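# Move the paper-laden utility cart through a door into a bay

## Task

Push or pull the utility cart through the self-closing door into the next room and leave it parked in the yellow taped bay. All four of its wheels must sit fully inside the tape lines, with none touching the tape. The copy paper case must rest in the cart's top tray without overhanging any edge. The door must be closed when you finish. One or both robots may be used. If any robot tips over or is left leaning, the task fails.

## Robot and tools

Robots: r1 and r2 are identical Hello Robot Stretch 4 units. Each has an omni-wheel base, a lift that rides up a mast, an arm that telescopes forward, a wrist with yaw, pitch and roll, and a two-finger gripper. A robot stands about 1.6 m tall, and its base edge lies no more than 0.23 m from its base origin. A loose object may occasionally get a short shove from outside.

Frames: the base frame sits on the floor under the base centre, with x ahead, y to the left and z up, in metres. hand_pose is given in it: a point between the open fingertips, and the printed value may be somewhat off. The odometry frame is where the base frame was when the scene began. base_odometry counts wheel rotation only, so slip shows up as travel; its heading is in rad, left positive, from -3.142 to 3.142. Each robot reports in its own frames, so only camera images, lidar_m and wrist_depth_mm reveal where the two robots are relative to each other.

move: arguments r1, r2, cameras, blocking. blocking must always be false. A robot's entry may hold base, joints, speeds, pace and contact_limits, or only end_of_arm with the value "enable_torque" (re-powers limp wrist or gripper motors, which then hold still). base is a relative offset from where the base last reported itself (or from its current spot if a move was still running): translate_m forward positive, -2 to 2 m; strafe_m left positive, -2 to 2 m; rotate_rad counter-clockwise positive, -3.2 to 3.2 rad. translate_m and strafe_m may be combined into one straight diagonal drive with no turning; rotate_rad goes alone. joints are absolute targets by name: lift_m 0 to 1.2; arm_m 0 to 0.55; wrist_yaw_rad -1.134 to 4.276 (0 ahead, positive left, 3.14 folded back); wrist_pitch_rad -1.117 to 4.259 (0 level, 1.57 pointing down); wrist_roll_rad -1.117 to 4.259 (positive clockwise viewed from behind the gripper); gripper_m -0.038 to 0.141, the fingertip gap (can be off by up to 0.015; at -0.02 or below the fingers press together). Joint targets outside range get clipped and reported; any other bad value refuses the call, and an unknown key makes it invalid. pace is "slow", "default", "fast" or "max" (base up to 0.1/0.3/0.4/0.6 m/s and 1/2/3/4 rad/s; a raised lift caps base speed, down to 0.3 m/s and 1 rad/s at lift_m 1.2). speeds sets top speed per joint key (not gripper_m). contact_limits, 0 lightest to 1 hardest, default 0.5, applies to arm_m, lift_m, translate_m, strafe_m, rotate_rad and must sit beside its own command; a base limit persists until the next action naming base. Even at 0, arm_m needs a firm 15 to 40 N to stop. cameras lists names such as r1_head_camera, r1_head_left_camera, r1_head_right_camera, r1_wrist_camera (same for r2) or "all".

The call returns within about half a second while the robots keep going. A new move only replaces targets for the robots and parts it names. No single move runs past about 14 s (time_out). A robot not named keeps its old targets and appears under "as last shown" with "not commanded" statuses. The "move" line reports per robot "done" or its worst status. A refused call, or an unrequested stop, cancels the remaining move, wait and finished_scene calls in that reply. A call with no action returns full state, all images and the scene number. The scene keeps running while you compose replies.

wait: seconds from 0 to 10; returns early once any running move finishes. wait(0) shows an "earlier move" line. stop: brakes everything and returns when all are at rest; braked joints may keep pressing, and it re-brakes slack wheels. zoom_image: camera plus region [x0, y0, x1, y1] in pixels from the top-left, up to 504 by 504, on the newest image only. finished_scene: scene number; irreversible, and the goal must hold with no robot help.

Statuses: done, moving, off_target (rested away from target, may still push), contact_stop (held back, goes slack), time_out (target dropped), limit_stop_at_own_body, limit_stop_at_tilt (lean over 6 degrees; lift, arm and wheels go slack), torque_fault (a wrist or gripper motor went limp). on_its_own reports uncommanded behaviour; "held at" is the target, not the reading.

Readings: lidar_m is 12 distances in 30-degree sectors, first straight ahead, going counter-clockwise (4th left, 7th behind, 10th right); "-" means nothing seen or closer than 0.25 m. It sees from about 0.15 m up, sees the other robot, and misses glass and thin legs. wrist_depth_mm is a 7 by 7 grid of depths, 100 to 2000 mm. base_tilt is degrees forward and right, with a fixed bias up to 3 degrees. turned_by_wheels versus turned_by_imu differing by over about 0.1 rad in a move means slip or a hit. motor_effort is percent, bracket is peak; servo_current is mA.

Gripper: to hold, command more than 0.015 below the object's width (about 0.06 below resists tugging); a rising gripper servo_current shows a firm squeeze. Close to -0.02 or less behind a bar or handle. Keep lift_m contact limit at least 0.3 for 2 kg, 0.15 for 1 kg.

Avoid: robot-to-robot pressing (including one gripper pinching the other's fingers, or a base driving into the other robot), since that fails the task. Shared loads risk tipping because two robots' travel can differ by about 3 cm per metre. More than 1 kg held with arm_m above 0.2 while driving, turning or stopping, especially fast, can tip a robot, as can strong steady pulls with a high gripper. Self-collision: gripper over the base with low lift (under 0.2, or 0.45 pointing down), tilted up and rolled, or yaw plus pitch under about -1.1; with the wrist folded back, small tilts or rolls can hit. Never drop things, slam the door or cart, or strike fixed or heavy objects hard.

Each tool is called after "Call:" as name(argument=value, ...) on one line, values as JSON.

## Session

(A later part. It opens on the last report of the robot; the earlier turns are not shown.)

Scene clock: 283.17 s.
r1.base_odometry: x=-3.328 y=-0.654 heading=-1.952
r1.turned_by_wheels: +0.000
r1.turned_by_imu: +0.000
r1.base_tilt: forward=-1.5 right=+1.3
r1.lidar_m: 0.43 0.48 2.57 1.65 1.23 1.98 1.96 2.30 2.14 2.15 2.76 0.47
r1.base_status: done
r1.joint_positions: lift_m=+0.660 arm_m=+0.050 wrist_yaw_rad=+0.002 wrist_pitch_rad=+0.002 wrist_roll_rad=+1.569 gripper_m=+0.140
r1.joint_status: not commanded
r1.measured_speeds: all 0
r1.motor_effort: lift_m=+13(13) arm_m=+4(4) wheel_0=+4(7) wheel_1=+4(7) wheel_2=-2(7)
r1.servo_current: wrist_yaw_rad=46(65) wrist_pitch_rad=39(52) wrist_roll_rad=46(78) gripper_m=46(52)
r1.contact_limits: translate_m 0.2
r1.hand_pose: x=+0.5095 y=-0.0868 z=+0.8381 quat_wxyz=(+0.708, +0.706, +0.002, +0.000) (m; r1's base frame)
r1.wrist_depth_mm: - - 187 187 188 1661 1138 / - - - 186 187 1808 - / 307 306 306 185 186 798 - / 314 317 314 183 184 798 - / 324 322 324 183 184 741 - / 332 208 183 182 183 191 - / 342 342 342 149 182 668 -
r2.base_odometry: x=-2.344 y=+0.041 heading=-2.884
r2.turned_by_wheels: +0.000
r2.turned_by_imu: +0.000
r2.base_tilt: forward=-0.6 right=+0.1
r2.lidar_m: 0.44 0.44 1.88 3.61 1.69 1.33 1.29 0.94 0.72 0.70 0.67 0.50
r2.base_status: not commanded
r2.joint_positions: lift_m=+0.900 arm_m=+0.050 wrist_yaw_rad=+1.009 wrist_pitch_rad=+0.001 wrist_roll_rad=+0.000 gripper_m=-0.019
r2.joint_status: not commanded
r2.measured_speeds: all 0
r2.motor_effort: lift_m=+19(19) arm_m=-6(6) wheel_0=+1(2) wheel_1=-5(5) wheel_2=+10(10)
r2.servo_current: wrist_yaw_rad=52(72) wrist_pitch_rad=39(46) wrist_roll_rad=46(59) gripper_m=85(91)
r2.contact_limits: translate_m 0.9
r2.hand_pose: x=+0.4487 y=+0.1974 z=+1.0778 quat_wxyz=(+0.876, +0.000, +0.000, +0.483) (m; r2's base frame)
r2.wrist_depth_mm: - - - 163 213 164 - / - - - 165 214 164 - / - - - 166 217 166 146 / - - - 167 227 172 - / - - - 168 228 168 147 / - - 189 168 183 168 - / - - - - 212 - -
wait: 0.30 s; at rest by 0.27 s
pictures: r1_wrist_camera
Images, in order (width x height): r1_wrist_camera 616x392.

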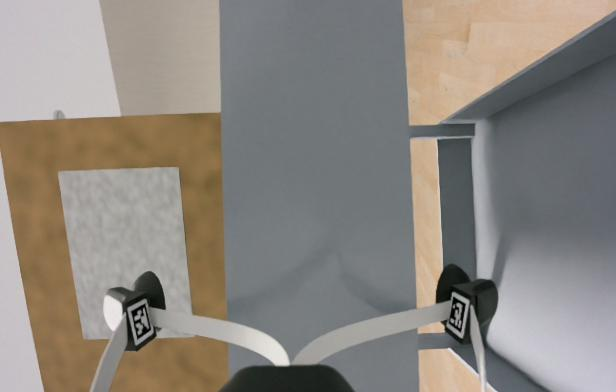

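Call:
move(r1={"joints":{"gripper_m":0.03}}, blocking=false)

Call:
wait(seconds=2)

Call:
move(r1={"base":{"translate_m":-0.42,"strafe_m":0.2},"pace":"slow","contact_limits":{"translate_m":0.6}}, blocking=false)

Call:
wait(seconds=7)

Call:
wait(seconds=0.3, cameras=["r1_head_camera","r1_wrist_camera","r1_head_left_camera"])

Scene clock: 296.37 s.
move: r1 moving
r1.base_odometry: x=-3.328 y=-0.654 heading=-1.952
r1.turned_by_wheels: +0.000
r1.turned_by_imu: +0.000
r1.base_tilt: forward=-1.6 right=+1.3
r1.lidar_m: 0.42 0.49 2.57 1.65 1.24 1.94 1.94 2.32 2.13 2.17 2.76 0.47
r1.base_status: not commanded
r1.joint_positions: lift_m=+0.660 arm_m=+0.050 wrist_yaw_rad=+0.002 wrist_pitch_rad=+0.002 wrist_roll_rad=+1.569 gripper_m=+0.129
r1.joint_status: gripper_m moving
r1.measured_speeds: all 0
r1.motor_effort: lift_m=+13(13) arm_m=+4(4) wheel_0=+5(5) wheel_1=+4(4) wheel_2=-1(2)
r1.servo_current: wrist_yaw_rad=39(65) wrist_pitch_rad=39(46) wrist_roll_rad=59(59) gripper_m=65(85)
r1.contact_limits: translate_m 0.2
r1.hand_pose: x=+0.5095 y=-0.0868 z=+0.8381 quat_wxyz=(+0.708, +0.706, +0.002, +0.000) (m; r1's base frame)
r1.wrist_depth_mm: - - - 191 191 1756 1182 / - - - 190 190 1808 - / 309 309 307 188 189 809 - / 315 314 314 187 187 778 - / 322 322 322 185 186 788 - / 330 211 184 184 185 195 - / 340 340 342 147 183 - -
r2: as last shown
r2.base_tilt: forward=-0.7 right=+0.1
r2.lidar_m: 0.46 0.43 1.90 3.60 1.72 1.31 1.26 0.91 0.73 0.71 0.70 0.49
r2.motor_effort: lift_m=+19(19) arm_m=-6(6) wheel_0=+2(2) wheel_1=-5(5) wheel_2=+10(10)
r2.servo_current: wrist_yaw_rad=72(72) wrist_pitch_rad=39(46) wrist_roll_rad=39(52) gripper_m=91(91)
r2.contact_limits: translate_m 0.9
r2.wrist_depth_mm: - - - 163 213 163 - / - - - 164 214 164 - / - - - 165 216 167 146 / - - - 167 227 172 - / - - - 168 228 167 147 / - - 188 169 183 168 - / - - - - 212 - -
pictures: none

Scene clock: 297.93 s.
earlier move: r1 done
r1.base_odometry: x=-3.328 y=-0.654 heading=-1.952
r1.turned_by_wheels: +0.000
r1.turned_by_imu: +0.000
r1.base_tilt: forward=-1.5 right=+1.3
r1.lidar_m: 0.43 0.45 2.60 1.65 1.23 1.97 1.94 2.30 2.13 2.17 2.80 0.47
r1.base_status: not commanded
r1.joint_positions: lift_m=+0.660 arm_m=+0.050 wrist_yaw_rad=+0.002 wrist_pitch_rad=+0.012 wrist_roll_rad=+1.569 gripper_m=+0.031
r1.joint_status: all done
r1.measured_speeds: all 0
r1.motor_effort: lift_m=+18(18) arm_m=-4(4) wheel_0=+2(5) wheel_1=+2(4) wheel_2=+0(2)
r1.servo_current: wrist_yaw_rad=65(65) wrist_pitch_rad=72(72) wrist_roll_rad=46(65) gripper_m=78(208)
r1.contact_limits: translate_m 0.2
r1.hand_pose: x=+0.5095 y=-0.0868 z=+0.8347 quat_wxyz=(+0.708, +0.706, +0.005, -0.004) (m; r1's base frame)
r1.wrist_depth_mm: - - 185 186 189 1576 1138 / - - 184 185 187 1661 - / 300 303 183 184 186 - - / 307 310 182 182 185 798 - / 315 319 180 182 184 - - / 322 325 179 181 182 173 - / 332 170 178 180 181 154 -
r2.base_odometry: x=-2.344 y=+0.041 heading=-2.884
r2.turned_by_wheels: +0.000
r2.turned_by_imu: +0.000
r2.base_tilt: forward=-0.6 right=+0.1
r2.lidar_m: 0.46 0.41 1.89 3.59 1.67 1.34 1.28 0.94 0.73 0.70 0.69 0.50
r2.base_status: not commanded
r2.joint_positions: lift_m=+0.900 arm_m=+0.050 wrist_yaw_rad=+1.009 wrist_pitch_rad=+0.001 wrist_roll_rad=+0.000 gripper_m=-0.019
r2.joint_status: not commanded
r2.measured_speeds: all 0
r2.motor_effort: lift_m=+19(19) arm_m=-6(6) wheel_0=+1(2) wheel_1=-5(5) wheel_2=+10(10)
r2.servo_current: wrist_yaw_rad=52(72) wrist_pitch_rad=39(46) wrist_roll_rad=39(59) gripper_m=85(91)
r2.contact_limits: translate_m 0.9
r2.hand_pose: x=+0.4487 y=+0.1974 z=+1.0778 quat_wxyz=(+0.876, +0.000, +0.000, +0.483) (m; r2's base frame)
r2.wrist_depth_mm: - - - 163 213 163 - / - - - 164 213 164 - / - - - 166 216 167 146 / - - - 167 227 173 - / - - - 168 228 168 147 / - - 188 168 183 168 - / - - - - 213 - -
wait: 1.57 of 2 s (r1 has come to rest)
pictures: none

Scene clock: 298.43 s.
move: r1 moving
r1.base_odometry: x=-3.318 y=-0.645 heading=-1.952
r1.turned_by_wheels: -0.001
r1.turned_by_imu: -0.001
r1.base_tilt: forward=-1.5 right=+1.3
r1.lidar_m: 0.44 0.48 2.58 1.63 1.24 1.93 1.96 2.29 2.13 2.19 2.77 0.48
r1.base_status: translate_m moving; strafe_m moving
r1.joint_positions: lift_m=+0.660 arm_m=+0.050 wrist_yaw_rad=+0.002 wrist_pitch_rad=+0.013 wrist_roll_rad=+1.569 gripper_m=+0.031
r1.joint_status: not commanded
r1.measured_speeds: translate_m=-0.045 strafe_m=+0.022 rotate_rad=+0.004 lift_m=+0.000 arm_m=+0.000 wrist_yaw_rad=+0.000 wrist_pitch_rad=+0.000 wrist_roll_rad=+0.000
r1.motor_effort: lift_m=+18(18) arm_m=-4(4) wheel_0=-15(15) wheel_1=-5(5) wheel_2=+10(10)
r1.servo_current: wrist_yaw_rad=39(65) wrist_pitch_rad=78(85) wrist_roll_rad=33(52) gripper_m=85(91)
r1.contact_limits: translate_m 0.6
r1.hand_pose: x=+0.5095 y=-0.0868 z=+0.8345 quat_wxyz=(+0.708, +0.706, +0.005, -0.004) (m; r1's base frame)
r1.wrist_depth_mm: - - 192 194 195 1576 1118 / - - 191 193 195 1618 - / 307 309 190 191 193 - - / 315 319 189 190 192 809 - / 322 327 190 190 191 - - / 332 336 188 189 190 174 - / 343 340 347 188 175 615 -
r2: as last shown
r2.base_tilt: forward=-0.7 right=+0.0
r2.lidar_m: 0.45 0.43 1.85 3.61 1.68 1.35 1.28 0.92 0.72 0.71 0.69 0.48
r2.motor_effort: lift_m=+19(19) arm_m=-6(6) wheel_0=+2(2) wheel_1=-5(5) wheel_2=+10(10)
r2.servo_current: wrist_yaw_rad=59(65) wrist_pitch_rad=39(46) wrist_roll_rad=46(65) gripper_m=85(91)
r2.contact_limits: translate_m 0.9
r2.wrist_depth_mm: - - - 163 213 163 - / - - - 164 213 164 - / - - - 165 216 167 146 / - - - 167 227 172 - / - - - 168 228 168 147 / - - 188 169 182 168 - / - - - - 211 - -
pictures: none

Scene clock: 303.77 s.
earlier move: r1 done
r1.base_odometry: x=-2.986 y=-0.339 heading=-1.952
r1.turned_by_wheels: +0.000
r1.turned_by_imu: -0.001
r1.base_tilt: forward=-1.6 right=+1.3
r1.lidar_m: 0.43 2.77 2.58 0.93 1.01 4.39 1.46 1.92 2.13 2.15 2.82 0.38
r1.base_status: done
r1.joint_positions: lift_m=+0.660 arm_m=+0.050 wrist_yaw_rad=-0.001 wrist_pitch_rad=+0.013 wrist_roll_rad=+1.569 gripper_m=+0.031
r1.joint_status: not commanded
r1.measured_speeds: all 0
r1.motor_effort: lift_m=+18(18) arm_m=-4(4) wheel_0=-6(15) wheel_1=-4(8) wheel_2=+2(13)
r1.servo_current: wrist_yaw_rad=39(65) wrist_pitch_rad=65(85) wrist_roll_rad=46(72) gripper_m=78(91)
r1.contact_limits: translate_m 0.6
r1.hand_pose: x=+0.5092 y=-0.0876 z=+0.8345 quat_wxyz=(+0.708, +0.706, +0.004, -0.005) (m; r1's base frame)
r1.wrist_depth_mm: 217 221 - - - - - / 243 239 104 107 108 108 - / 283 286 118 118 121 - - / 342 347 133 134 137 - - / - 433 157 156 157 1618 - / - - 183 184 179 462 - / - - - 212 208 1618 -
r2.base_odometry: x=-2.344 y=+0.041 heading=-2.884
r2.turned_by_wheels: +0.000
r2.turned_by_imu: +0.001
r2.base_tilt: forward=-0.6 right=+0.1
r2.lidar_m: 0.45 0.43 1.63 3.60 1.67 1.30 1.29 0.92 0.72 0.69 0.71 0.50
r2.base_status: not commanded
r2.joint_positions: lift_m=+0.900 arm_m=+0.050 wrist_yaw_rad=+1.009 wrist_pitch_rad=+0.001 wrist_roll_rad=+0.000 gripper_m=-0.019
r2.joint_status: not commanded
r2.measured_speeds: all 0
r2.motor_effort: lift_m=+19(19) arm_m=-6(6) wheel_0=+2(2) wheel_1=-5(5) wheel_2=+10(10)
r2.servo_current: wrist_yaw_rad=65(72) wrist_pitch_rad=39(46) wrist_roll_rad=46(65) gripper_m=85(98)
r2.contact_limits: translate_m 0.9
r2.hand_pose: x=+0.4487 y=+0.1974 z=+1.0778 quat_wxyz=(+0.876, +0.000, +0.000, +0.483) (m; r2's base frame)
r2.wrist_depth_mm: - - - 163 213 163 - / - - - 164 214 164 - / - - - 166 217 167 146 / - - - 167 228 172 - / - - - 168 228 167 147 / - - 189 169 183 168 - / - - - - 212 - -
wait: 5.33 of 7 s (r1 has come to rest)
pictures: none

Scene clock: 304.07 s.
r1.base_odometry: x=-2.986 y=-0.339 heading=-1.952
r1.turned_by_wheels: +0.000
r1.turned_by_imu: +0.000
r1.base_tilt: forward=-1.6 right=+1.3
r1.lidar_m: 0.48 2.78 2.59 0.93 1.01 4.40 1.51 1.94 2.14 2.18 2.79 0.39
r1.base_status: done
r1.joint_positions: lift_m=+0.660 arm_m=+0.050 wrist_yaw_rad=-0.001 wrist_pitch_rad=+0.013 wrist_roll_rad=+1.569 gripper_m=+0.031
r1.joint_status: not commanded
r1.measured_speeds: all 0
r1.motor_effort: lift_m=+18(18) arm_m=-4(4) wheel_0=-5(15) wheel_1=-4(8) wheel_2=+2(13)
r1.servo_current: wrist_yaw_rad=46(65) wrist_pitch_rad=65(85) wrist_roll_rad=39(72) gripper_m=85(91)
r1.contact_limits: translate_m 0.6
r1.hand_pose: x=+0.5092 y=-0.0876 z=+0.8345 quat_wxyz=(+0.708, +0.706, +0.004, -0.005) (m; r1's base frame)
r1.wrist_depth_mm: 217 221 - - - - - / 243 238 104 107 108 108 - / 283 287 118 118 121 - - / 340 345 133 134 136 - - / - 433 153 156 156 1618 - / - - 183 184 179 466 - / - - - 212 208 1618 -
r2.base_odometry: x=-2.344 y=+0.041 heading=-2.884
r2.turned_by_wheels: +0.000
r2.turned_by_imu: +0.000
r2.base_tilt: forward=-0.7 right=+0.0
r2.lidar_m: 0.46 0.43 1.61 3.58 1.70 1.33 1.29 0.93 0.74 0.70 0.67 0.50
r2.base_status: not commanded
r2.joint_positions: lift_m=+0.900 arm_m=+0.050 wrist_yaw_rad=+1.009 wrist_pitch_rad=+0.001 wrist_roll_rad=+0.000 gripper_m=-0.019
r2.joint_status: not commanded
r2.measured_speeds: all 0
r2.motor_effort: lift_m=+19(19) arm_m=-6(6) wheel_0=+1(2) wheel_1=-5(5) wheel_2=+10(10)
r2.servo_current: wrist_yaw_rad=59(72) wrist_pitch_rad=39(46) wrist_roll_rad=59(65) gripper_m=85(98)
r2.contact_limits: translate_m 0.9
r2.hand_pose: x=+0.4487 y=+0.1974 z=+1.0778 quat_wxyz=(+0.876, +0.000, +0.000, +0.483) (m; r2's base frame)
r2.wrist_depth_mm: - - - 163 213 163 - / - - - 164 214 164 - / - - - 166 216 167 146 / - - - 167 227 173 - / - - - 168 229 168 147 / - - 187 168 183 168 - / - - - - 212 - -
wait: 0.30 s; at rest by 0.27 s
pictures: r1_head_camera, r1_head_left_camera, r1_wrist_camera
Images, in order (width x height): r1_head_camera 420x560, r1_head_left_camera 420x672, r1_wrist_camera 616x392.

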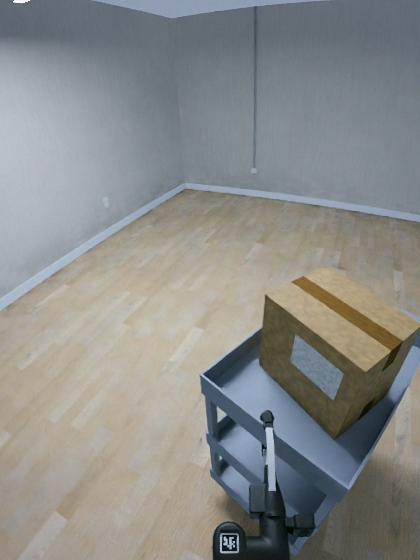

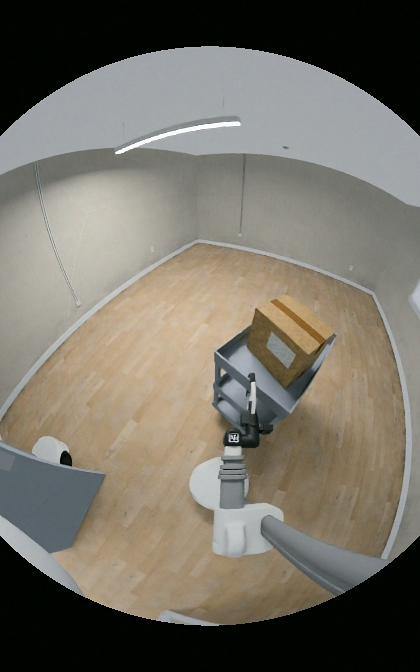

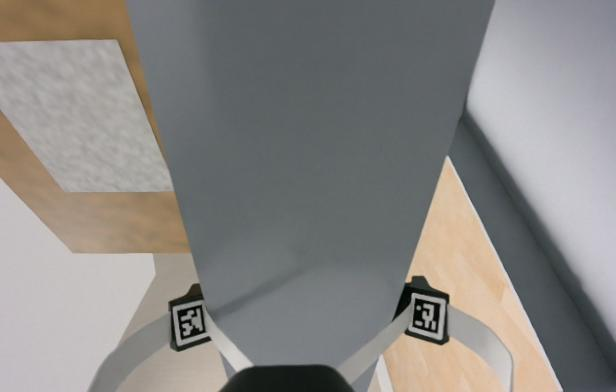

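Call:
move(r1={"base":{"rotate_rad":-0.5},"pace":"slow","contact_limits":{"rotate_rad":0.8}}, blocking=false)

Call:
wait(seconds=3)

Call:
wait(seconds=0.3, cameras=["r1_head_camera","r1_wrist_camera","r1_head_left_camera"])

Scene clock: 317.30 s.
move: r1 moving
r1.base_odometry: x=-2.986 y=-0.339 heading=-2.076
r1.turned_by_wheels: -0.124
r1.turned_by_imu: -0.124
r1.base_tilt: forward=-1.5 right=+1.3
r1.lidar_m: 0.43 2.93 2.58 0.92 0.94 1.53 1.49 1.77 2.16 2.17 2.58 0.38
r1.base_status: rotate_rad moving
r1.joint_positions: lift_m=+0.660 arm_m=+0.050 wrist_yaw_rad=+0.010 wrist_pitch_rad=+0.013 wrist_roll_rad=+1.569 gripper_m=+0.031
r1.joint_status: not commanded
r1.measured_speeds: translate_m=+0.000 strafe_m=-0.002 rotate_rad=-0.492 lift_m=+0.000 arm_m=+0.000 wrist_yaw_rad=+0.000 wrist_pitch_rad=+0.000 wrist_roll_rad=+0.001
r1.motor_effort: lift_m=+18(18) arm_m=+3(4) wheel_0=+16(18) wheel_1=+7(9) wheel_2=+10(11)
r1.servo_current: wrist_yaw_rad=72(72) wrist_pitch_rad=65(78) wrist_roll_rad=39(65) gripper_m=78(85)
r1.contact_limits: rotate_rad 0.8
r1.hand_pose: x=+0.5101 y=-0.0846 z=+0.8345 quat_wxyz=(+0.708, +0.706, +0.008, -0.001) (m; r1's base frame)
r1.wrist_depth_mm: 203 - - - - - - / 224 229 - 104 105 - - / 259 256 111 112 113 - - / 306 309 121 128 130 - - / 389 375 138 146 146 1618 - / - - 172 164 173 508 - / - 170 185 187 176 1397 -
r2: as last shown
r2.base_tilt: forward=-0.6 right=+0.0
r2.lidar_m: 0.46 0.44 1.64 3.62 1.69 1.30 1.29 0.93 0.72 0.70 0.69 0.50
r2.motor_effort: lift_m=+19(19) arm_m=-6(6) wheel_0=+2(2) wheel_1=-5(5) wheel_2=+10(10)
r2.servo_current: wrist_yaw_rad=59(65) wrist_pitch_rad=39(46) wrist_roll_rad=33(52) gripper_m=85(91)
r2.contact_limits: translate_m 0.9
r2.wrist_depth_mm: - - - 163 212 163 - / - - - 165 214 164 - / - - - 166 216 166 145 / - - - 167 227 173 - / - - - 168 229 168 147 / - - 189 168 183 168 - / - - - - 212 - -
pictures: none

Scene clock: 318.50 s.
earlier move: r1 done
r1.base_odometry: x=-2.986 y=-0.339 heading=-2.452
r1.turned_by_wheels: -0.376
r1.turned_by_imu: -0.377
r1.base_tilt: forward=-1.5 right=+1.3
r1.lidar_m: 0.45 0.47 2.75 2.57 0.91 1.03 1.49 1.48 1.98 2.13 2.19 0.47
r1.base_status: done
r1.joint_positions: lift_m=+0.660 arm_m=+0.050 wrist_yaw_rad=+0.001 wrist_pitch_rad=+0.013 wrist_roll_rad=+1.570 gripper_m=+0.031
r1.joint_status: not commanded
r1.measured_speeds: all 0
r1.motor_effort: lift_m=+18(18) arm_m=-4(5) wheel_0=-1(21) wheel_1=+2(12) wheel_2=+3(12)
r1.servo_current: wrist_yaw_rad=59(78) wrist_pitch_rad=72(78) wrist_roll_rad=52(65) gripper_m=72(85)
r1.contact_limits: rotate_rad 0.8
r1.hand_pose: x=+0.5094 y=-0.0870 z=+0.8345 quat_wxyz=(+0.707, +0.707, +0.005, -0.004) (m; r1's base frame)
r1.wrist_depth_mm: - - 181 183 191 216 218 / - - 180 182 183 1576 1118 / - - 179 181 183 - - / 294 298 178 180 182 - - / 301 304 178 179 181 - - / 312 312 177 179 180 173 - / 319 161 177 177 179 154 -
r2.base_odometry: x=-2.344 y=+0.041 heading=-2.884
r2.turned_by_wheels: +0.000
r2.turned_by_imu: +0.000
r2.base_tilt: forward=-0.6 right=+0.0
r2.lidar_m: 0.46 0.42 1.87 3.59 1.67 1.32 1.29 0.93 0.72 0.68 0.67 0.49
r2.base_status: not commanded
r2.joint_positions: lift_m=+0.900 arm_m=+0.050 wrist_yaw_rad=+1.009 wrist_pitch_rad=+0.001 wrist_roll_rad=+0.000 gripper_m=-0.019
r2.joint_status: not commanded
r2.measured_speeds: all 0
r2.motor_effort: lift_m=+19(19) arm_m=-6(6) wheel_0=+2(2) wheel_1=-5(5) wheel_2=+10(10)
r2.servo_current: wrist_yaw_rad=59(65) wrist_pitch_rad=33(46) wrist_roll_rad=46(59) gripper_m=85(98)
r2.contact_limits: translate_m 0.9
r2.hand_pose: x=+0.4487 y=+0.1974 z=+1.0778 quat_wxyz=(+0.876, +0.000, +0.000, +0.483) (m; r2's base frame)
r2.wrist_depth_mm: - - - 163 212 163 - / - - - 164 214 164 - / - - - 166 216 166 146 / - - - 167 227 173 - / - - - 168 228 167 147 / - - 188 169 182 168 - / - - - - 212 - -
wait: 1.20 of 3 s (r1 has come to rest)
pictures: none

Scene clock: 318.80 s.
r1.base_odometry: x=-2.986 y=-0.339 heading=-2.452
r1.turned_by_wheels: +0.000
r1.turned_by_imu: +0.000
r1.base_tilt: forward=-1.6 right=+1.2
r1.lidar_m: 0.42 0.46 2.75 2.58 0.92 1.03 1.49 1.47 2.00 2.13 2.18 0.47
r1.base_status: done
r1.joint_positions: lift_m=+0.660 arm_m=+0.050 wrist_yaw_rad=+0.001 wrist_pitch_rad=+0.013 wrist_roll_rad=+1.570 gripper_m=+0.031
r1.joint_status: not commanded
r1.measured_speeds: all 0
r1.motor_effort: lift_m=+18(18) arm_m=-4(5) wheel_0=-1(21) wheel_1=+2(12) wheel_2=+3(12)
r1.servo_current: wrist_yaw_rad=59(78) wrist_pitch_rad=72(78) wrist_roll_rad=59(65) gripper_m=78(85)
r1.contact_limits: rotate_rad 0.8
r1.hand_pose: x=+0.5094 y=-0.0870 z=+0.8345 quat_wxyz=(+0.707, +0.707, +0.005, -0.004) (m; r1's base frame)
r1.wrist_depth_mm: - - 181 182 191 216 217 / - - 180 181 183 1618 1138 / - - 179 181 182 - - / 294 297 178 180 182 - - / 301 307 178 180 181 - - / 309 314 178 178 180 174 - / 319 161 177 177 179 154 -
r2.base_odometry: x=-2.344 y=+0.041 heading=-2.884
r2.turned_by_wheels: +0.000
r2.turned_by_imu: +0.000
r2.base_tilt: forward=-0.6 right=+0.0
r2.lidar_m: 0.46 0.41 1.90 3.59 1.70 1.31 1.29 0.93 0.72 0.70 0.71 0.48
r2.base_status: not commanded
r2.joint_positions: lift_m=+0.900 arm_m=+0.050 wrist_yaw_rad=+1.009 wrist_pitch_rad=+0.001 wrist_roll_rad=+0.000 gripper_m=-0.019
r2.joint_status: not commanded
r2.measured_speeds: all 0
r2.motor_effort: lift_m=+19(19) arm_m=-6(6) wheel_0=+2(2) wheel_1=-5(5) wheel_2=+10(10)
r2.servo_current: wrist_yaw_rad=59(65) wrist_pitch_rad=39(46) wrist_roll_rad=39(59) gripper_m=85(98)
r2.contact_limits: translate_m 0.9
r2.hand_pose: x=+0.4487 y=+0.1974 z=+1.0778 quat_wxyz=(+0.876, +0.000, +0.000, +0.483) (m; r2's base frame)
r2.wrist_depth_mm: - - - 163 213 164 - / - - - 164 213 164 - / - - - 165 216 167 146 / - - - 168 228 172 - / - - - 168 228 168 147 / - - 188 168 183 168 - / - - - - 211 - -
wait: 0.30 s; at rest by 0.27 s
pictures: r1_head_camera, r1_head_left_camera, r1_wrist_camera
Images, in order (width x height): r1_head_camera 420x560, r1_head_left_camera 420x672, r1_wrist_camera 616x392.

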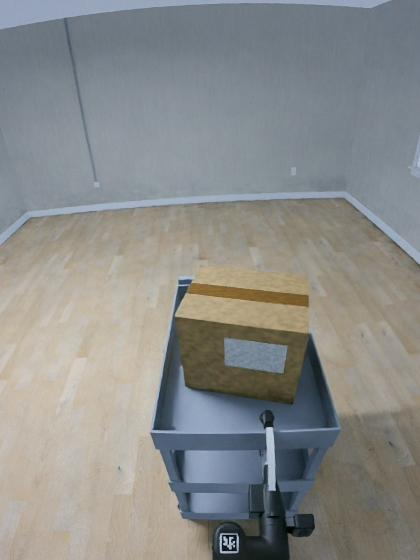

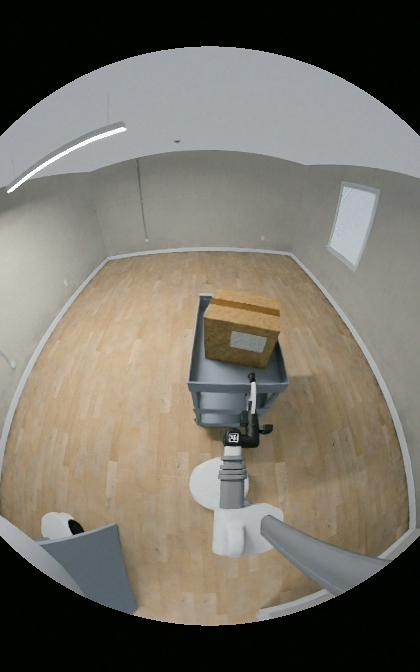

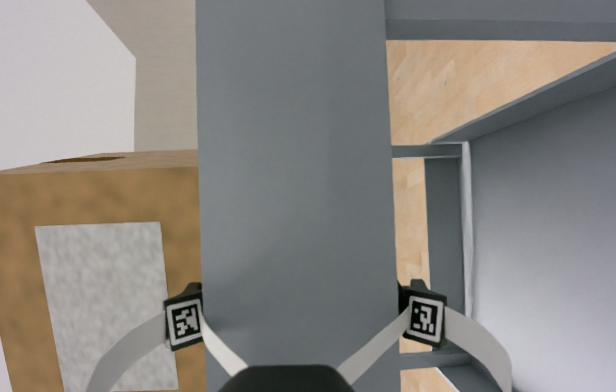

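Call:
move(r1={"base":{"translate_m":-1.0},"pace":"slow","contact_limits":{"translate_m":0.6}}, blocking=false)

Call:
wait(seconds=10)

Call:
wait(seconds=1, cameras=["r1_head_camera","r1_wrist_camera","r1_head_left_camera","r1_head_right_camera"])

Scene clock: 327.97 s.
move: r1 moving
r1.base_odometry: x=-2.976 y=-0.331 heading=-2.453
r1.turned_by_wheels: +0.000
r1.turned_by_imu: -0.001
r1.base_tilt: forward=-1.6 right=+1.3
r1.lidar_m: 0.44 0.46 2.76 2.57 0.90 1.03 1.49 1.47 1.97 2.12 2.18 0.48
r1.base_status: translate_m moving
r1.joint_positions: lift_m=+0.660 arm_m=+0.050 wrist_yaw_rad=+0.001 wrist_pitch_rad=+0.013 wrist_roll_rad=+1.570 gripper_m=+0.031
r1.joint_status: not commanded
r1.measured_speeds: translate_m=-0.048 strafe_m=+0.000 rotate_rad=+0.000 lift_m=+0.000 arm_m=+0.000 wrist_yaw_rad=+0.000 wrist_pitch_rad=+0.001 wrist_roll_rad=+0.000
r1.motor_effort: lift_m=+18(18) arm_m=-4(4) wheel_0=-9(9) wheel_1=-6(6) wheel_2=+7(10)
r1.servo_current: wrist_yaw_rad=52(59) wrist_pitch_rad=65(72) wrist_roll_rad=46(65) gripper_m=72(72)
r1.contact_limits: translate_m 0.6
r1.hand_pose: x=+0.5094 y=-0.0870 z=+0.8345 quat_wxyz=(+0.707, +0.707, +0.005, -0.004) (m; r1's base frame)
r1.wrist_depth_mm: - - 187 189 196 206 220 / - - 186 187 190 1576 1138 / - - 186 188 189 - - / 304 306 185 187 189 798 - / 312 315 185 186 189 809 - / 322 324 184 186 187 - - / 330 178 185 186 175 144 -
r2: as last shown
r2.base_tilt: forward=-0.7 right=+0.0
r2.lidar_m: 0.48 0.42 1.87 3.61 1.66 1.32 1.29 0.93 0.71 0.70 0.69 0.50
r2.motor_effort: lift_m=+19(19) arm_m=-6(6) wheel_0=+1(2) wheel_1=-5(5) wheel_2=+10(10)
r2.servo_current: wrist_yaw_rad=52(65) wrist_pitch_rad=39(46) wrist_roll_rad=46(59) gripper_m=85(85)
r2.contact_limits: translate_m 0.9
r2.wrist_depth_mm: - - - 163 212 163 - / - - - 164 214 164 - / - - - 166 216 167 146 / - - - 168 227 173 - / - - - 168 227 167 147 / - - 189 168 183 168 - / - - - - 211 - -
pictures: none

Scene clock: 337.97 s.
earlier move: r1 moving
r1.base_odometry: x=-2.224 y=+0.289 heading=-2.453
r1.turned_by_wheels: -0.001
r1.turned_by_imu: -0.005
r1.base_tilt: forward=-1.5 right=+1.3
r1.lidar_m: 0.47 3.87 0.74 0.65 0.65 0.84 3.51 0.59 0.68 1.58 0.87 0.35
r1.base_status: translate_m moving
r1.joint_positions: lift_m=+0.660 arm_m=+0.050 wrist_yaw_rad=-0.005 wrist_pitch_rad=+0.013 wrist_roll_rad=+1.570 gripper_m=+0.031
r1.joint_status: not commanded
r1.measured_speeds: translate_m=-0.051 strafe_m=-0.001 rotate_rad=+0.000 lift_m=+0.000 arm_m=+0.000 wrist_yaw_rad=+0.000 wrist_pitch_rad=+0.000 wrist_roll_rad=+0.000
r1.motor_effort: lift_m=+18(18) arm_m=-4(4) wheel_0=-8(14) wheel_1=-7(9) wheel_2=+0(14)
r1.servo_current: wrist_yaw_rad=52(91) wrist_pitch_rad=78(85) wrist_roll_rad=46(78) gripper_m=78(78)
r1.contact_limits: translate_m 0.6
r1.hand_pose: x=+0.5088 y=-0.0889 z=+0.8345 quat_wxyz=(+0.707, +0.707, +0.003, -0.006) (m; r1's base frame)
r1.wrist_depth_mm: 200 - - - - - - / 230 240 - - - - - / 283 287 - 105 103 - - / 392 373 111 117 118 - - / - - 142 148 145 1618 - / - - 185 185 179 175 - / - - - 225 229 1618 -
r2.base_odometry: x=-2.344 y=+0.041 heading=-2.884
r2.turned_by_wheels: +0.000
r2.turned_by_imu: +0.001
r2.base_tilt: forward=-0.6 right=+0.1
r2.lidar_m: 0.47 0.40 5.14 3.58 1.72 1.32 1.28 0.93 0.73 0.70 0.68 0.52
r2.base_status: not commanded
r2.joint_positions: lift_m=+0.900 arm_m=+0.050 wrist_yaw_rad=+1.009 wrist_pitch_rad=+0.001 wrist_roll_rad=+0.000 gripper_m=-0.019
r2.joint_status: not commanded
r2.measured_speeds: all 0
r2.motor_effort: lift_m=+19(19) arm_m=-6(6) wheel_0=+2(2) wheel_1=-5(5) wheel_2=+9(10)
r2.servo_current: wrist_yaw_rad=46(78) wrist_pitch_rad=39(52) wrist_roll_rad=33(72) gripper_m=91(98)
r2.contact_limits: translate_m 0.9
r2.hand_pose: x=+0.4487 y=+0.1974 z=+1.0778 quat_wxyz=(+0.876, +0.000, +0.000, +0.483) (m; r2's base frame)
r2.wrist_depth_mm: - - - 163 213 163 - / - - - 165 213 164 - / - - - 166 216 167 146 / - - - 167 227 173 - / - - - 168 229 168 147 / - - 188 169 183 168 - / - - - - 212 - -
wait: 10.00 s; no rest
pictures: none

Scene clock: 338.73 s.
earlier move: r1 done
r1.base_odometry: x=-2.214 y=+0.296 heading=-2.453
r1.turned_by_wheels: +0.000
r1.turned_by_imu: +0.000
r1.base_tilt: forward=-1.5 right=+1.3
r1.lidar_m: 0.46 3.90 0.72 0.64 0.65 0.84 3.48 0.61 0.64 1.55 0.84 0.37
r1.base_status: done
r1.joint_positions: lift_m=+0.660 arm_m=+0.050 wrist_yaw_rad=-0.005 wrist_pitch_rad=+0.013 wrist_roll_rad=+1.570 gripper_m=+0.031
r1.joint_status: not commanded
r1.measured_speeds: all 0
r1.motor_effort: lift_m=+18(18) arm_m=-4(4) wheel_0=-11(14) wheel_1=-4(9) wheel_2=-1(14)
r1.servo_current: wrist_yaw_rad=59(91) wrist_pitch_rad=72(85) wrist_roll_rad=46(78) gripper_m=65(78)
r1.contact_limits: translate_m 0.6
r1.hand_pose: x=+0.5088 y=-0.0889 z=+0.8345 quat_wxyz=(+0.707, +0.707, +0.003, -0.006) (m; r1's base frame)
r1.wrist_depth_mm: 200 - - - - - - / 230 242 - - - - - / 285 287 - 104 102 - - / 397 373 110 116 116 - - / - - 141 147 144 1537 - / - - 184 185 180 175 - / - - - 226 229 1618 -
r2.base_odometry: x=-2.344 y=+0.041 heading=-2.884
r2.turned_by_wheels: +0.000
r2.turned_by_imu: +0.000
r2.base_tilt: forward=-0.6 right=+0.1
r2.lidar_m: 0.46 0.42 5.17 3.61 1.67 1.32 1.29 0.93 0.73 0.69 0.70 0.51
r2.base_status: not commanded
r2.joint_positions: lift_m=+0.900 arm_m=+0.050 wrist_yaw_rad=+1.009 wrist_pitch_rad=+0.001 wrist_roll_rad=+0.000 gripper_m=-0.019
r2.joint_status: not commanded
r2.measured_speeds: all 0
r2.motor_effort: lift_m=+19(19) arm_m=-6(6) wheel_0=+2(2) wheel_1=-5(5) wheel_2=+10(10)
r2.servo_current: wrist_yaw_rad=59(78) wrist_pitch_rad=39(52) wrist_roll_rad=52(72) gripper_m=91(98)
r2.contact_limits: translate_m 0.9
r2.hand_pose: x=+0.4487 y=+0.1974 z=+1.0778 quat_wxyz=(+0.876, +0.000, +0.000, +0.483) (m; r2's base frame)
r2.wrist_depth_mm: - - - 163 212 163 - / - - - 164 214 164 - / - - - 166 216 166 145 / - - - 167 227 173 - / - - - 168 229 167 147 / - - 189 168 183 168 - / - - - - 212 - -
wait: 0.77 of 1 s (r1 has come to rest)
pictures: r1_head_camera, r1_head_left_camera, r1_head_right_camera, r1_wrist_camera
Images, in order (width x height): r1_head_camera 420x560, r1_head_left_camera 420x672, r1_head_right_camera 420x672, r1_wrist_camera 616x392.

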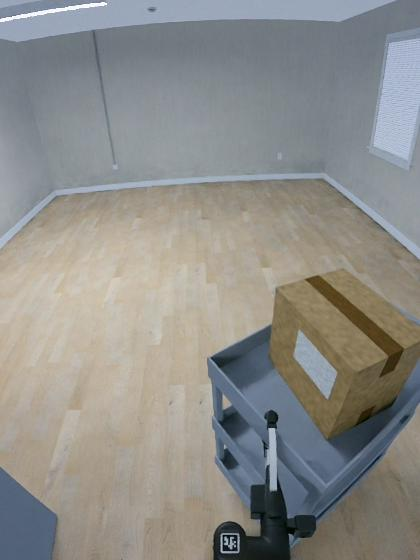

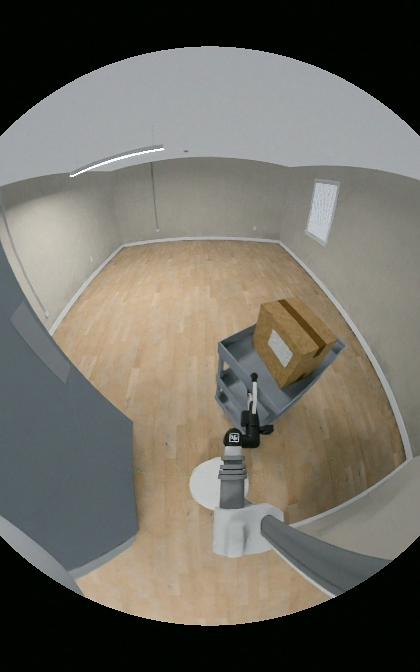

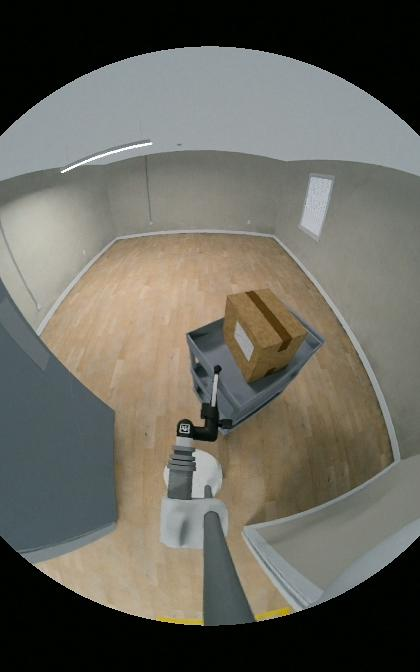

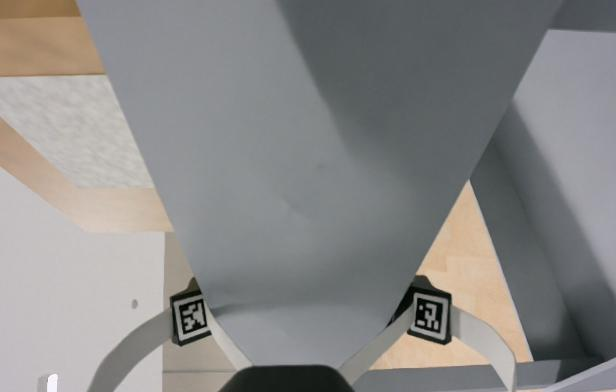

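Call:
move(r1={"base":{"translate_m":-0.1,"strafe_m":-0.22},"pace":"slow","contact_limits":{"translate_m":0.6}}, blocking=false)

Call:
wait(seconds=4)

Call:
wait(seconds=0.3, cameras=["r1_head_camera","r1_wrist_camera","r1_head_right_camera"])

Scene clock: 365.33 s.
move: r1 moving
r1.base_odometry: x=-2.217 y=+0.308 heading=-2.453
r1.turned_by_wheels: +0.000
r1.turned_by_imu: +0.000
r1.base_tilt: forward=-1.5 right=+1.3
r1.lidar_m: 0.46 3.90 0.72 0.65 0.67 0.90 3.45 0.56 0.64 1.49 0.89 0.37
r1.base_status: translate_m moving; strafe_m moving
r1.joint_positions: lift_m=+0.660 arm_m=+0.050 wrist_yaw_rad=-0.004 wrist_pitch_rad=+0.013 wrist_roll_rad=+1.570 gripper_m=+0.031
r1.joint_status: not commanded
r1.measured_speeds: translate_m=-0.021 strafe_m=-0.043 rotate_rad=+0.003 lift_m=+0.000 arm_m=+0.000 wrist_yaw_rad=+0.031 wrist_pitch_rad=+0.000 wrist_roll_rad=+0.000
r1.motor_effort: lift_m=+18(18) arm_m=-4(4) wheel_0=+2(10) wheel_1=-8(10) wheel_2=+3(3)
r1.servo_current: wrist_yaw_rad=65(65) wrist_pitch_rad=78(78) wrist_roll_rad=59(59) gripper_m=65(78)
r1.contact_limits: translate_m 0.6
r1.hand_pose: x=+0.5090 y=-0.0885 z=+0.8345 quat_wxyz=(+0.707, +0.707, +0.003, -0.006) (m; r1's base frame)
r1.wrist_depth_mm: 198 - - - - - - / 228 - - - - - - / 282 297 - - - - - / 397 373 110 112 113 - - / - - 137 137 135 1499 - / - - 185 181 181 477 - / - - - 224 175 415 -
r2: as last shown
r2.base_tilt: forward=-0.6 right=+0.0
r2.lidar_m: 0.47 0.43 5.16 3.61 1.67 1.32 1.28 0.93 0.73 0.69 0.69 0.50
r2.motor_effort: lift_m=+19(19) arm_m=-6(6) wheel_0=+1(2) wheel_1=-5(5) wheel_2=+9(10)
r2.servo_current: wrist_yaw_rad=59(65) wrist_pitch_rad=46(46) wrist_roll_rad=39(52) gripper_m=85(91)
r2.contact_limits: translate_m 0.9
r2.wrist_depth_mm: - - - 163 212 163 - / - - - 165 213 164 - / - - - 166 216 167 146 / - - - 167 228 172 - / - - - 168 229 168 147 / - - 188 168 182 169 - / - - - - 211 - -
pictures: none

Scene clock: 368.53 s.
earlier move: r1 done
r1.base_odometry: x=-2.277 y=+0.530 heading=-2.453
r1.turned_by_wheels: +0.001
r1.turned_by_imu: +0.000
r1.base_tilt: forward=-1.6 right=+1.2
r1.lidar_m: 0.43 4.22 0.93 0.84 0.85 3.54 3.44 0.38 0.51 1.19 2.02 0.38
r1.base_status: done
r1.joint_positions: lift_m=+0.660 arm_m=+0.050 wrist_yaw_rad=+0.007 wrist_pitch_rad=+0.013 wrist_roll_rad=+1.570 gripper_m=+0.031
r1.joint_status: not commanded
r1.measured_speeds: all 0
r1.motor_effort: lift_m=+18(18) arm_m=+4(4) wheel_0=+9(17) wheel_1=-2(10) wheel_2=+2(10)
r1.servo_current: wrist_yaw_rad=46(78) wrist_pitch_rad=72(78) wrist_roll_rad=46(65) gripper_m=65(78)
r1.contact_limits: translate_m 0.6
r1.hand_pose: x=+0.5098 y=-0.0854 z=+0.8345 quat_wxyz=(+0.707, +0.707, +0.007, -0.002) (m; r1's base frame)
r1.wrist_depth_mm: 251 241 - - 101 - - / 224 220 103 107 110 - - / 256 253 116 117 120 - - / 300 307 130 132 134 - - / 382 370 146 151 152 634 - / - 455 179 172 178 517 - / - 161 199 196 181 1708 -
r2.base_odometry: x=-2.344 y=+0.041 heading=-2.884
r2.turned_by_wheels: +0.000
r2.turned_by_imu: +0.000
r2.base_tilt: forward=-0.7 right=+0.1
r2.lidar_m: 0.46 0.44 5.16 3.59 1.68 1.31 1.29 0.93 0.71 0.69 0.70 0.52
r2.base_status: not commanded
r2.joint_positions: lift_m=+0.900 arm_m=+0.050 wrist_yaw_rad=+1.009 wrist_pitch_rad=+0.001 wrist_roll_rad=+0.000 gripper_m=-0.019
r2.joint_status: not commanded
r2.measured_speeds: all 0
r2.motor_effort: lift_m=+19(19) arm_m=-6(6) wheel_0=+2(2) wheel_1=-5(5) wheel_2=+10(10)
r2.servo_current: wrist_yaw_rad=59(72) wrist_pitch_rad=39(46) wrist_roll_rad=39(65) gripper_m=91(91)
r2.contact_limits: translate_m 0.9
r2.hand_pose: x=+0.4487 y=+0.1974 z=+1.0778 quat_wxyz=(+0.876, +0.000, +0.000, +0.483) (m; r2's base frame)
r2.wrist_depth_mm: - - - 163 213 163 - / - - - 164 213 164 - / - - - 166 216 166 145 / - - - 167 226 173 - / - - - 168 228 168 147 / - - 189 169 183 168 - / - - - - 212 - -
wait: 3.20 of 4 s (r1 has come to rest)
pictures: none

Scene clock: 368.83 s.
r1.base_odometry: x=-2.277 y=+0.530 heading=-2.453
r1.turned_by_wheels: +0.000
r1.turned_by_imu: +0.000
r1.base_tilt: forward=-1.6 right=+1.2
r1.lidar_m: 0.46 4.21 0.97 0.84 0.84 3.53 3.44 0.37 0.49 1.18 2.04 0.40
r1.base_status: done
r1.joint_positions: lift_m=+0.660 arm_m=+0.050 wrist_yaw_rad=+0.007 wrist_pitch_rad=+0.013 wrist_roll_rad=+1.570 gripper_m=+0.031
r1.joint_status: not commanded
r1.measured_speeds: all 0
r1.motor_effort: lift_m=+18(18) arm_m=+4(4) wheel_0=+10(17) wheel_1=-2(10) wheel_2=+2(10)
r1.servo_current: wrist_yaw_rad=65(78) wrist_pitch_rad=65(78) wrist_roll_rad=59(65) gripper_m=72(78)
r1.contact_limits: translate_m 0.6
r1.hand_pose: x=+0.5098 y=-0.0854 z=+0.8345 quat_wxyz=(+0.707, +0.707, +0.007, -0.002) (m; r1's base frame)
r1.wrist_depth_mm: 250 241 - - 101 - - / 225 221 103 107 110 - - / 255 253 117 117 120 - - / 300 307 130 132 134 - - / 382 373 146 151 152 634 - / - 452 179 173 178 521 - / - 161 200 195 181 1618 -
r2.base_odometry: x=-2.344 y=+0.041 heading=-2.884
r2.turned_by_wheels: +0.000
r2.turned_by_imu: +0.000
r2.base_tilt: forward=-0.7 right=+0.0
r2.lidar_m: 0.46 0.43 5.18 3.62 1.70 1.29 1.28 0.90 0.72 0.69 0.70 0.49
r2.base_status: not commanded
r2.joint_positions: lift_m=+0.900 arm_m=+0.050 wrist_yaw_rad=+1.009 wrist_pitch_rad=+0.001 wrist_roll_rad=+0.000 gripper_m=-0.019
r2.joint_status: not commanded
r2.measured_speeds: all 0
r2.motor_effort: lift_m=+19(19) arm_m=-6(6) wheel_0=+1(2) wheel_1=-5(5) wheel_2=+10(10)
r2.servo_current: wrist_yaw_rad=52(72) wrist_pitch_rad=39(46) wrist_roll_rad=39(65) gripper_m=91(91)
r2.contact_limits: translate_m 0.9
r2.hand_pose: x=+0.4487 y=+0.1974 z=+1.0778 quat_wxyz=(+0.876, +0.000, +0.000, +0.483) (m; r2's base frame)
r2.wrist_depth_mm: - - - 163 213 163 - / - - - 164 214 164 - / - - - 165 215 166 146 / - - - 167 227 173 - / - - - 168 228 168 147 / - - 188 169 183 168 - / - - - - 211 - -
wait: 0.30 s; at rest by 0.27 s
pictures: r1_head_camera, r1_head_right_camera, r1_wrist_camera
Images, in order (width x height): r1_head_camera 420x560, r1_head_right_camera 420x672, r1_wrist_camera 616x392.

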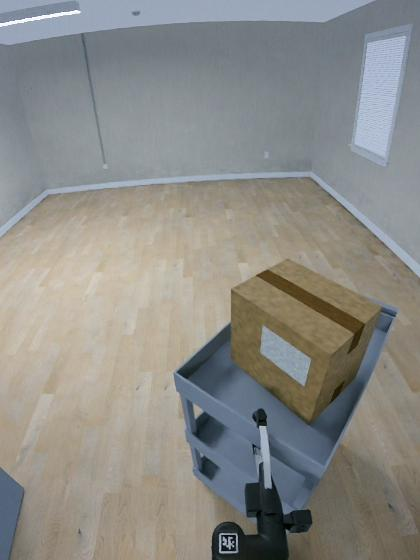

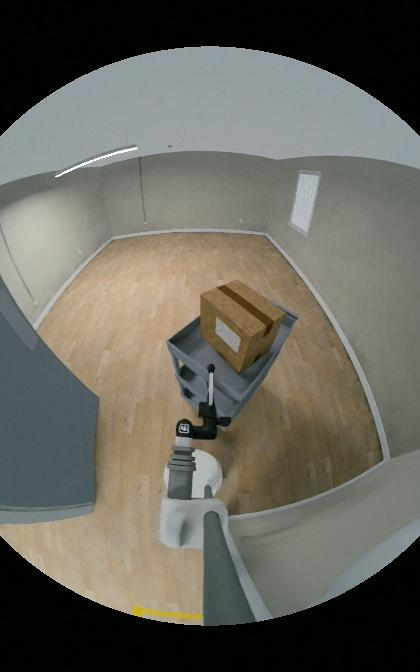

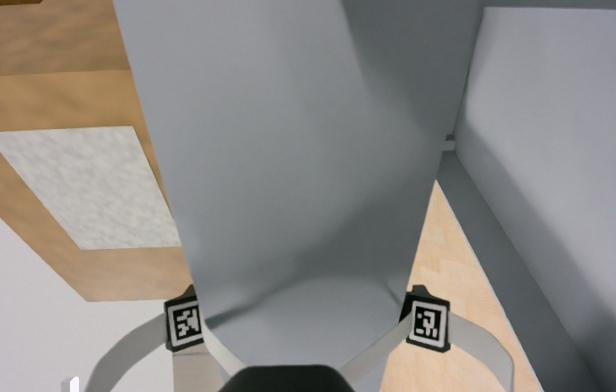

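Call:
move(r1={"base":{"rotate_rad":-0.5},"pace":"slow","contact_limits":{"rotate_rad":0.8}}, blocking=false)

Call:
wait(seconds=3)

Call:
wait(seconds=0.3, cameras=["r1_head_camera","r1_wrist_camera","r1_head_left_camera"])

Scene clock: 380.10 s.
move: r1 moving
r1.base_odometry: x=-2.277 y=+0.530 heading=-2.578
r1.turned_by_wheels: -0.126
r1.turned_by_imu: -0.126
r1.base_tilt: forward=-1.6 right=+1.2
r1.lidar_m: 0.45 0.57 1.01 0.85 0.84 3.33 3.32 0.37 0.46 0.86 2.01 0.42
r1.base_status: rotate_rad moving
r1.joint_positions: lift_m=+0.660 arm_m=+0.050 wrist_yaw_rad=+0.007 wrist_pitch_rad=+0.013 wrist_roll_rad=+1.570 gripper_m=+0.031
r1.joint_status: not commanded
r1.measured_speeds: translate_m=+0.000 strafe_m=-0.002 rotate_rad=-0.491 lift_m=+0.000 arm_m=+0.000 wrist_yaw_rad=+0.000 wrist_pitch_rad=+0.000 wrist_roll_rad=+0.000
r1.motor_effort: lift_m=+18(18) arm_m=+4(4) wheel_0=+14(17) wheel_1=+7(8) wheel_2=+7(9)
r1.servo_current: wrist_yaw_rad=72(72) wrist_pitch_rad=72(72) wrist_roll_rad=39(59) gripper_m=78(78)
r1.contact_limits: rotate_rad 0.8
r1.hand_pose: x=+0.5099 y=-0.0853 z=+0.8345 quat_wxyz=(+0.707, +0.707, +0.007, -0.002) (m; r1's base frame)
r1.wrist_depth_mm: 353 310 112 113 116 - - / 264 251 122 121 123 - - / 252 255 128 129 132 - - / 282 286 138 140 143 - - / 324 327 152 153 155 - - / 404 375 171 168 176 173 - / - 161 181 181 180 1661 -
r2: as last shown
r2.lidar_m: 0.46 0.43 5.18 3.59 1.67 1.31 1.29 0.95 0.72 0.69 0.71 0.50
r2.motor_effort: lift_m=+19(19) arm_m=-6(6) wheel_0=+2(2) wheel_1=-5(5) wheel_2=+10(10)
r2.servo_current: wrist_yaw_rad=52(65) wrist_pitch_rad=39(46) wrist_roll_rad=39(59) gripper_m=85(91)
r2.contact_limits: translate_m 0.9
r2.wrist_depth_mm: - - - 163 213 163 - / - - - 165 213 164 - / - - - 166 216 167 145 / - - - 167 227 173 - / - - - 168 229 167 147 / - - 188 168 183 168 - / - - - - 213 - -
pictures: none

Scene clock: 381.30 s.
earlier move: r1 done
r1.base_odometry: x=-2.277 y=+0.530 heading=-2.952
r1.turned_by_wheels: -0.373
r1.turned_by_imu: -0.375
r1.base_tilt: forward=-1.6 right=+1.3
r1.lidar_m: 0.42 0.44 4.07 0.95 0.83 0.82 3.52 3.32 0.38 0.48 1.29 0.50
r1.base_status: done
r1.joint_positions: lift_m=+0.660 arm_m=+0.050 wrist_yaw_rad=+0.003 wrist_pitch_rad=+0.013 wrist_roll_rad=+1.570 gripper_m=+0.031
r1.joint_status: not commanded
r1.measured_speeds: all 0
r1.motor_effort: lift_m=+18(19) arm_m=-4(4) wheel_0=+2(17) wheel_1=+3(8) wheel_2=+5(9)
r1.servo_current: wrist_yaw_rad=52(72) wrist_pitch_rad=72(72) wrist_roll_rad=33(65) gripper_m=72(78)
r1.contact_limits: rotate_rad 0.8
r1.hand_pose: x=+0.5095 y=-0.0867 z=+0.8345 quat_wxyz=(+0.707, +0.707, +0.006, -0.004) (m; r1's base frame)
r1.wrist_depth_mm: - - 211 212 220 224 225 / - - 205 207 224 1430 1042 / - - 200 202 - 1708 - / - 368 197 198 200 - - / 312 315 193 194 196 - - / 315 317 189 190 189 - - / 317 319 186 186 175 154 -
r2.base_odometry: x=-2.344 y=+0.041 heading=-2.884
r2.turned_by_wheels: +0.000
r2.turned_by_imu: +0.000
r2.base_tilt: forward=-0.7 right=+0.1
r2.lidar_m: 0.47 0.43 5.18 3.61 1.69 1.32 1.29 0.91 0.71 0.70 0.66 0.49
r2.base_status: not commanded
r2.joint_positions: lift_m=+0.900 arm_m=+0.050 wrist_yaw_rad=+1.009 wrist_pitch_rad=+0.001 wrist_roll_rad=+0.000 gripper_m=-0.019
r2.joint_status: not commanded
r2.measured_speeds: all 0
r2.motor_effort: lift_m=+19(19) arm_m=-6(6) wheel_0=+2(2) wheel_1=-5(5) wheel_2=+10(10)
r2.servo_current: wrist_yaw_rad=52(72) wrist_pitch_rad=39(52) wrist_roll_rad=33(59) gripper_m=85(91)
r2.contact_limits: translate_m 0.9
r2.hand_pose: x=+0.4487 y=+0.1974 z=+1.0778 quat_wxyz=(+0.876, +0.000, +0.000, +0.483) (m; r2's base frame)
r2.wrist_depth_mm: - - - 163 212 163 - / - - - 164 214 164 - / - - - 166 217 166 146 / - - - 167 227 172 - / - - - 168 228 167 147 / - - 189 169 183 168 - / - - - - 212 - -
wait: 1.20 of 3 s (r1 has come to rest)
pictures: none

Scene clock: 381.60 s.
r1.base_odometry: x=-2.277 y=+0.530 heading=-2.952
r1.turned_by_wheels: +0.000
r1.turned_by_imu: +0.000
r1.base_tilt: forward=-1.6 right=+1.3
r1.lidar_m: 0.43 0.43 4.09 0.90 0.83 0.85 3.53 3.33 0.36 0.48 1.26 0.50
r1.base_status: done
r1.joint_positions: lift_m=+0.660 arm_m=+0.050 wrist_yaw_rad=+0.003 wrist_pitch_rad=+0.013 wrist_roll_rad=+1.570 gripper_m=+0.031
r1.joint_status: not commanded
r1.measured_speeds: all 0
r1.motor_effort: lift_m=+18(19) arm_m=-4(4) wheel_0=+2(17) wheel_1=+3(8) wheel_2=+5(9)
r1.servo_current: wrist_yaw_rad=39(72) wrist_pitch_rad=65(72) wrist_roll_rad=46(65) gripper_m=72(78)
r1.contact_limits: rotate_rad 0.8
r1.hand_pose: x=+0.5095 y=-0.0867 z=+0.8345 quat_wxyz=(+0.707, +0.707, +0.006, -0.004) (m; r1's base frame)
r1.wrist_depth_mm: - - 211 212 220 223 225 / - - 206 206 223 1366 1025 / - - 201 202 - 1708 - / - 370 197 198 200 - - / 312 314 193 193 196 - - / 312 317 189 189 189 - - / 317 317 186 186 175 154 -
r2.base_odometry: x=-2.344 y=+0.041 heading=-2.884
r2.turned_by_wheels: +0.000
r2.turned_by_imu: +0.000
r2.base_tilt: forward=-0.7 right=+0.0
r2.lidar_m: 0.47 0.44 5.17 3.58 1.68 1.32 1.29 0.92 0.72 0.69 0.69 0.49
r2.base_status: not commanded
r2.joint_positions: lift_m=+0.900 arm_m=+0.050 wrist_yaw_rad=+1.009 wrist_pitch_rad=+0.001 wrist_roll_rad=+0.000 gripper_m=-0.019
r2.joint_status: not commanded
r2.measured_speeds: all 0
r2.motor_effort: lift_m=+19(19) arm_m=-6(6) wheel_0=+1(2) wheel_1=-5(5) wheel_2=+10(10)
r2.servo_current: wrist_yaw_rad=52(72) wrist_pitch_rad=33(52) wrist_roll_rad=46(59) gripper_m=91(91)
r2.contact_limits: translate_m 0.9
r2.hand_pose: x=+0.4487 y=+0.1974 z=+1.0778 quat_wxyz=(+0.876, +0.000, +0.000, +0.483) (m; r2's base frame)
r2.wrist_depth_mm: - - - 163 212 164 - / - - - 164 213 164 - / - - - 165 216 167 145 / - - - 167 228 172 - / - - - 168 229 167 147 / - - 189 169 182 168 - / - - - - 211 - -
wait: 0.30 s; at rest by 0.27 s
pictures: r1_head_camera, r1_head_left_camera, r1_wrist_camera
Images, in order (width x height): r1_head_camera 420x560, r1_head_left_camera 420x672, r1_wrist_camera 616x392.

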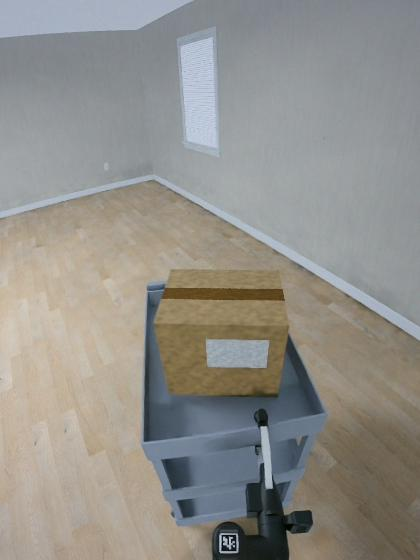

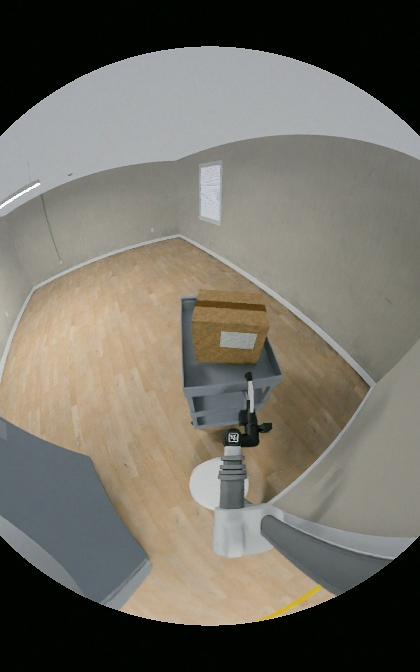

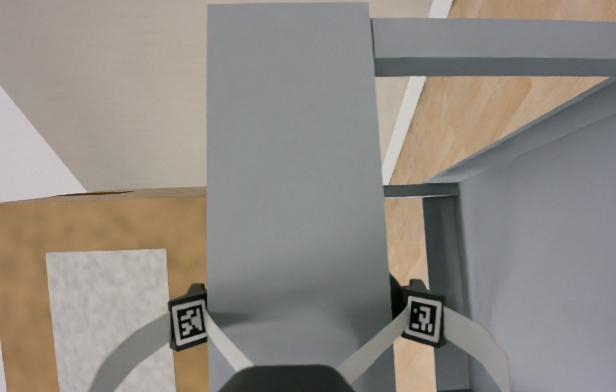

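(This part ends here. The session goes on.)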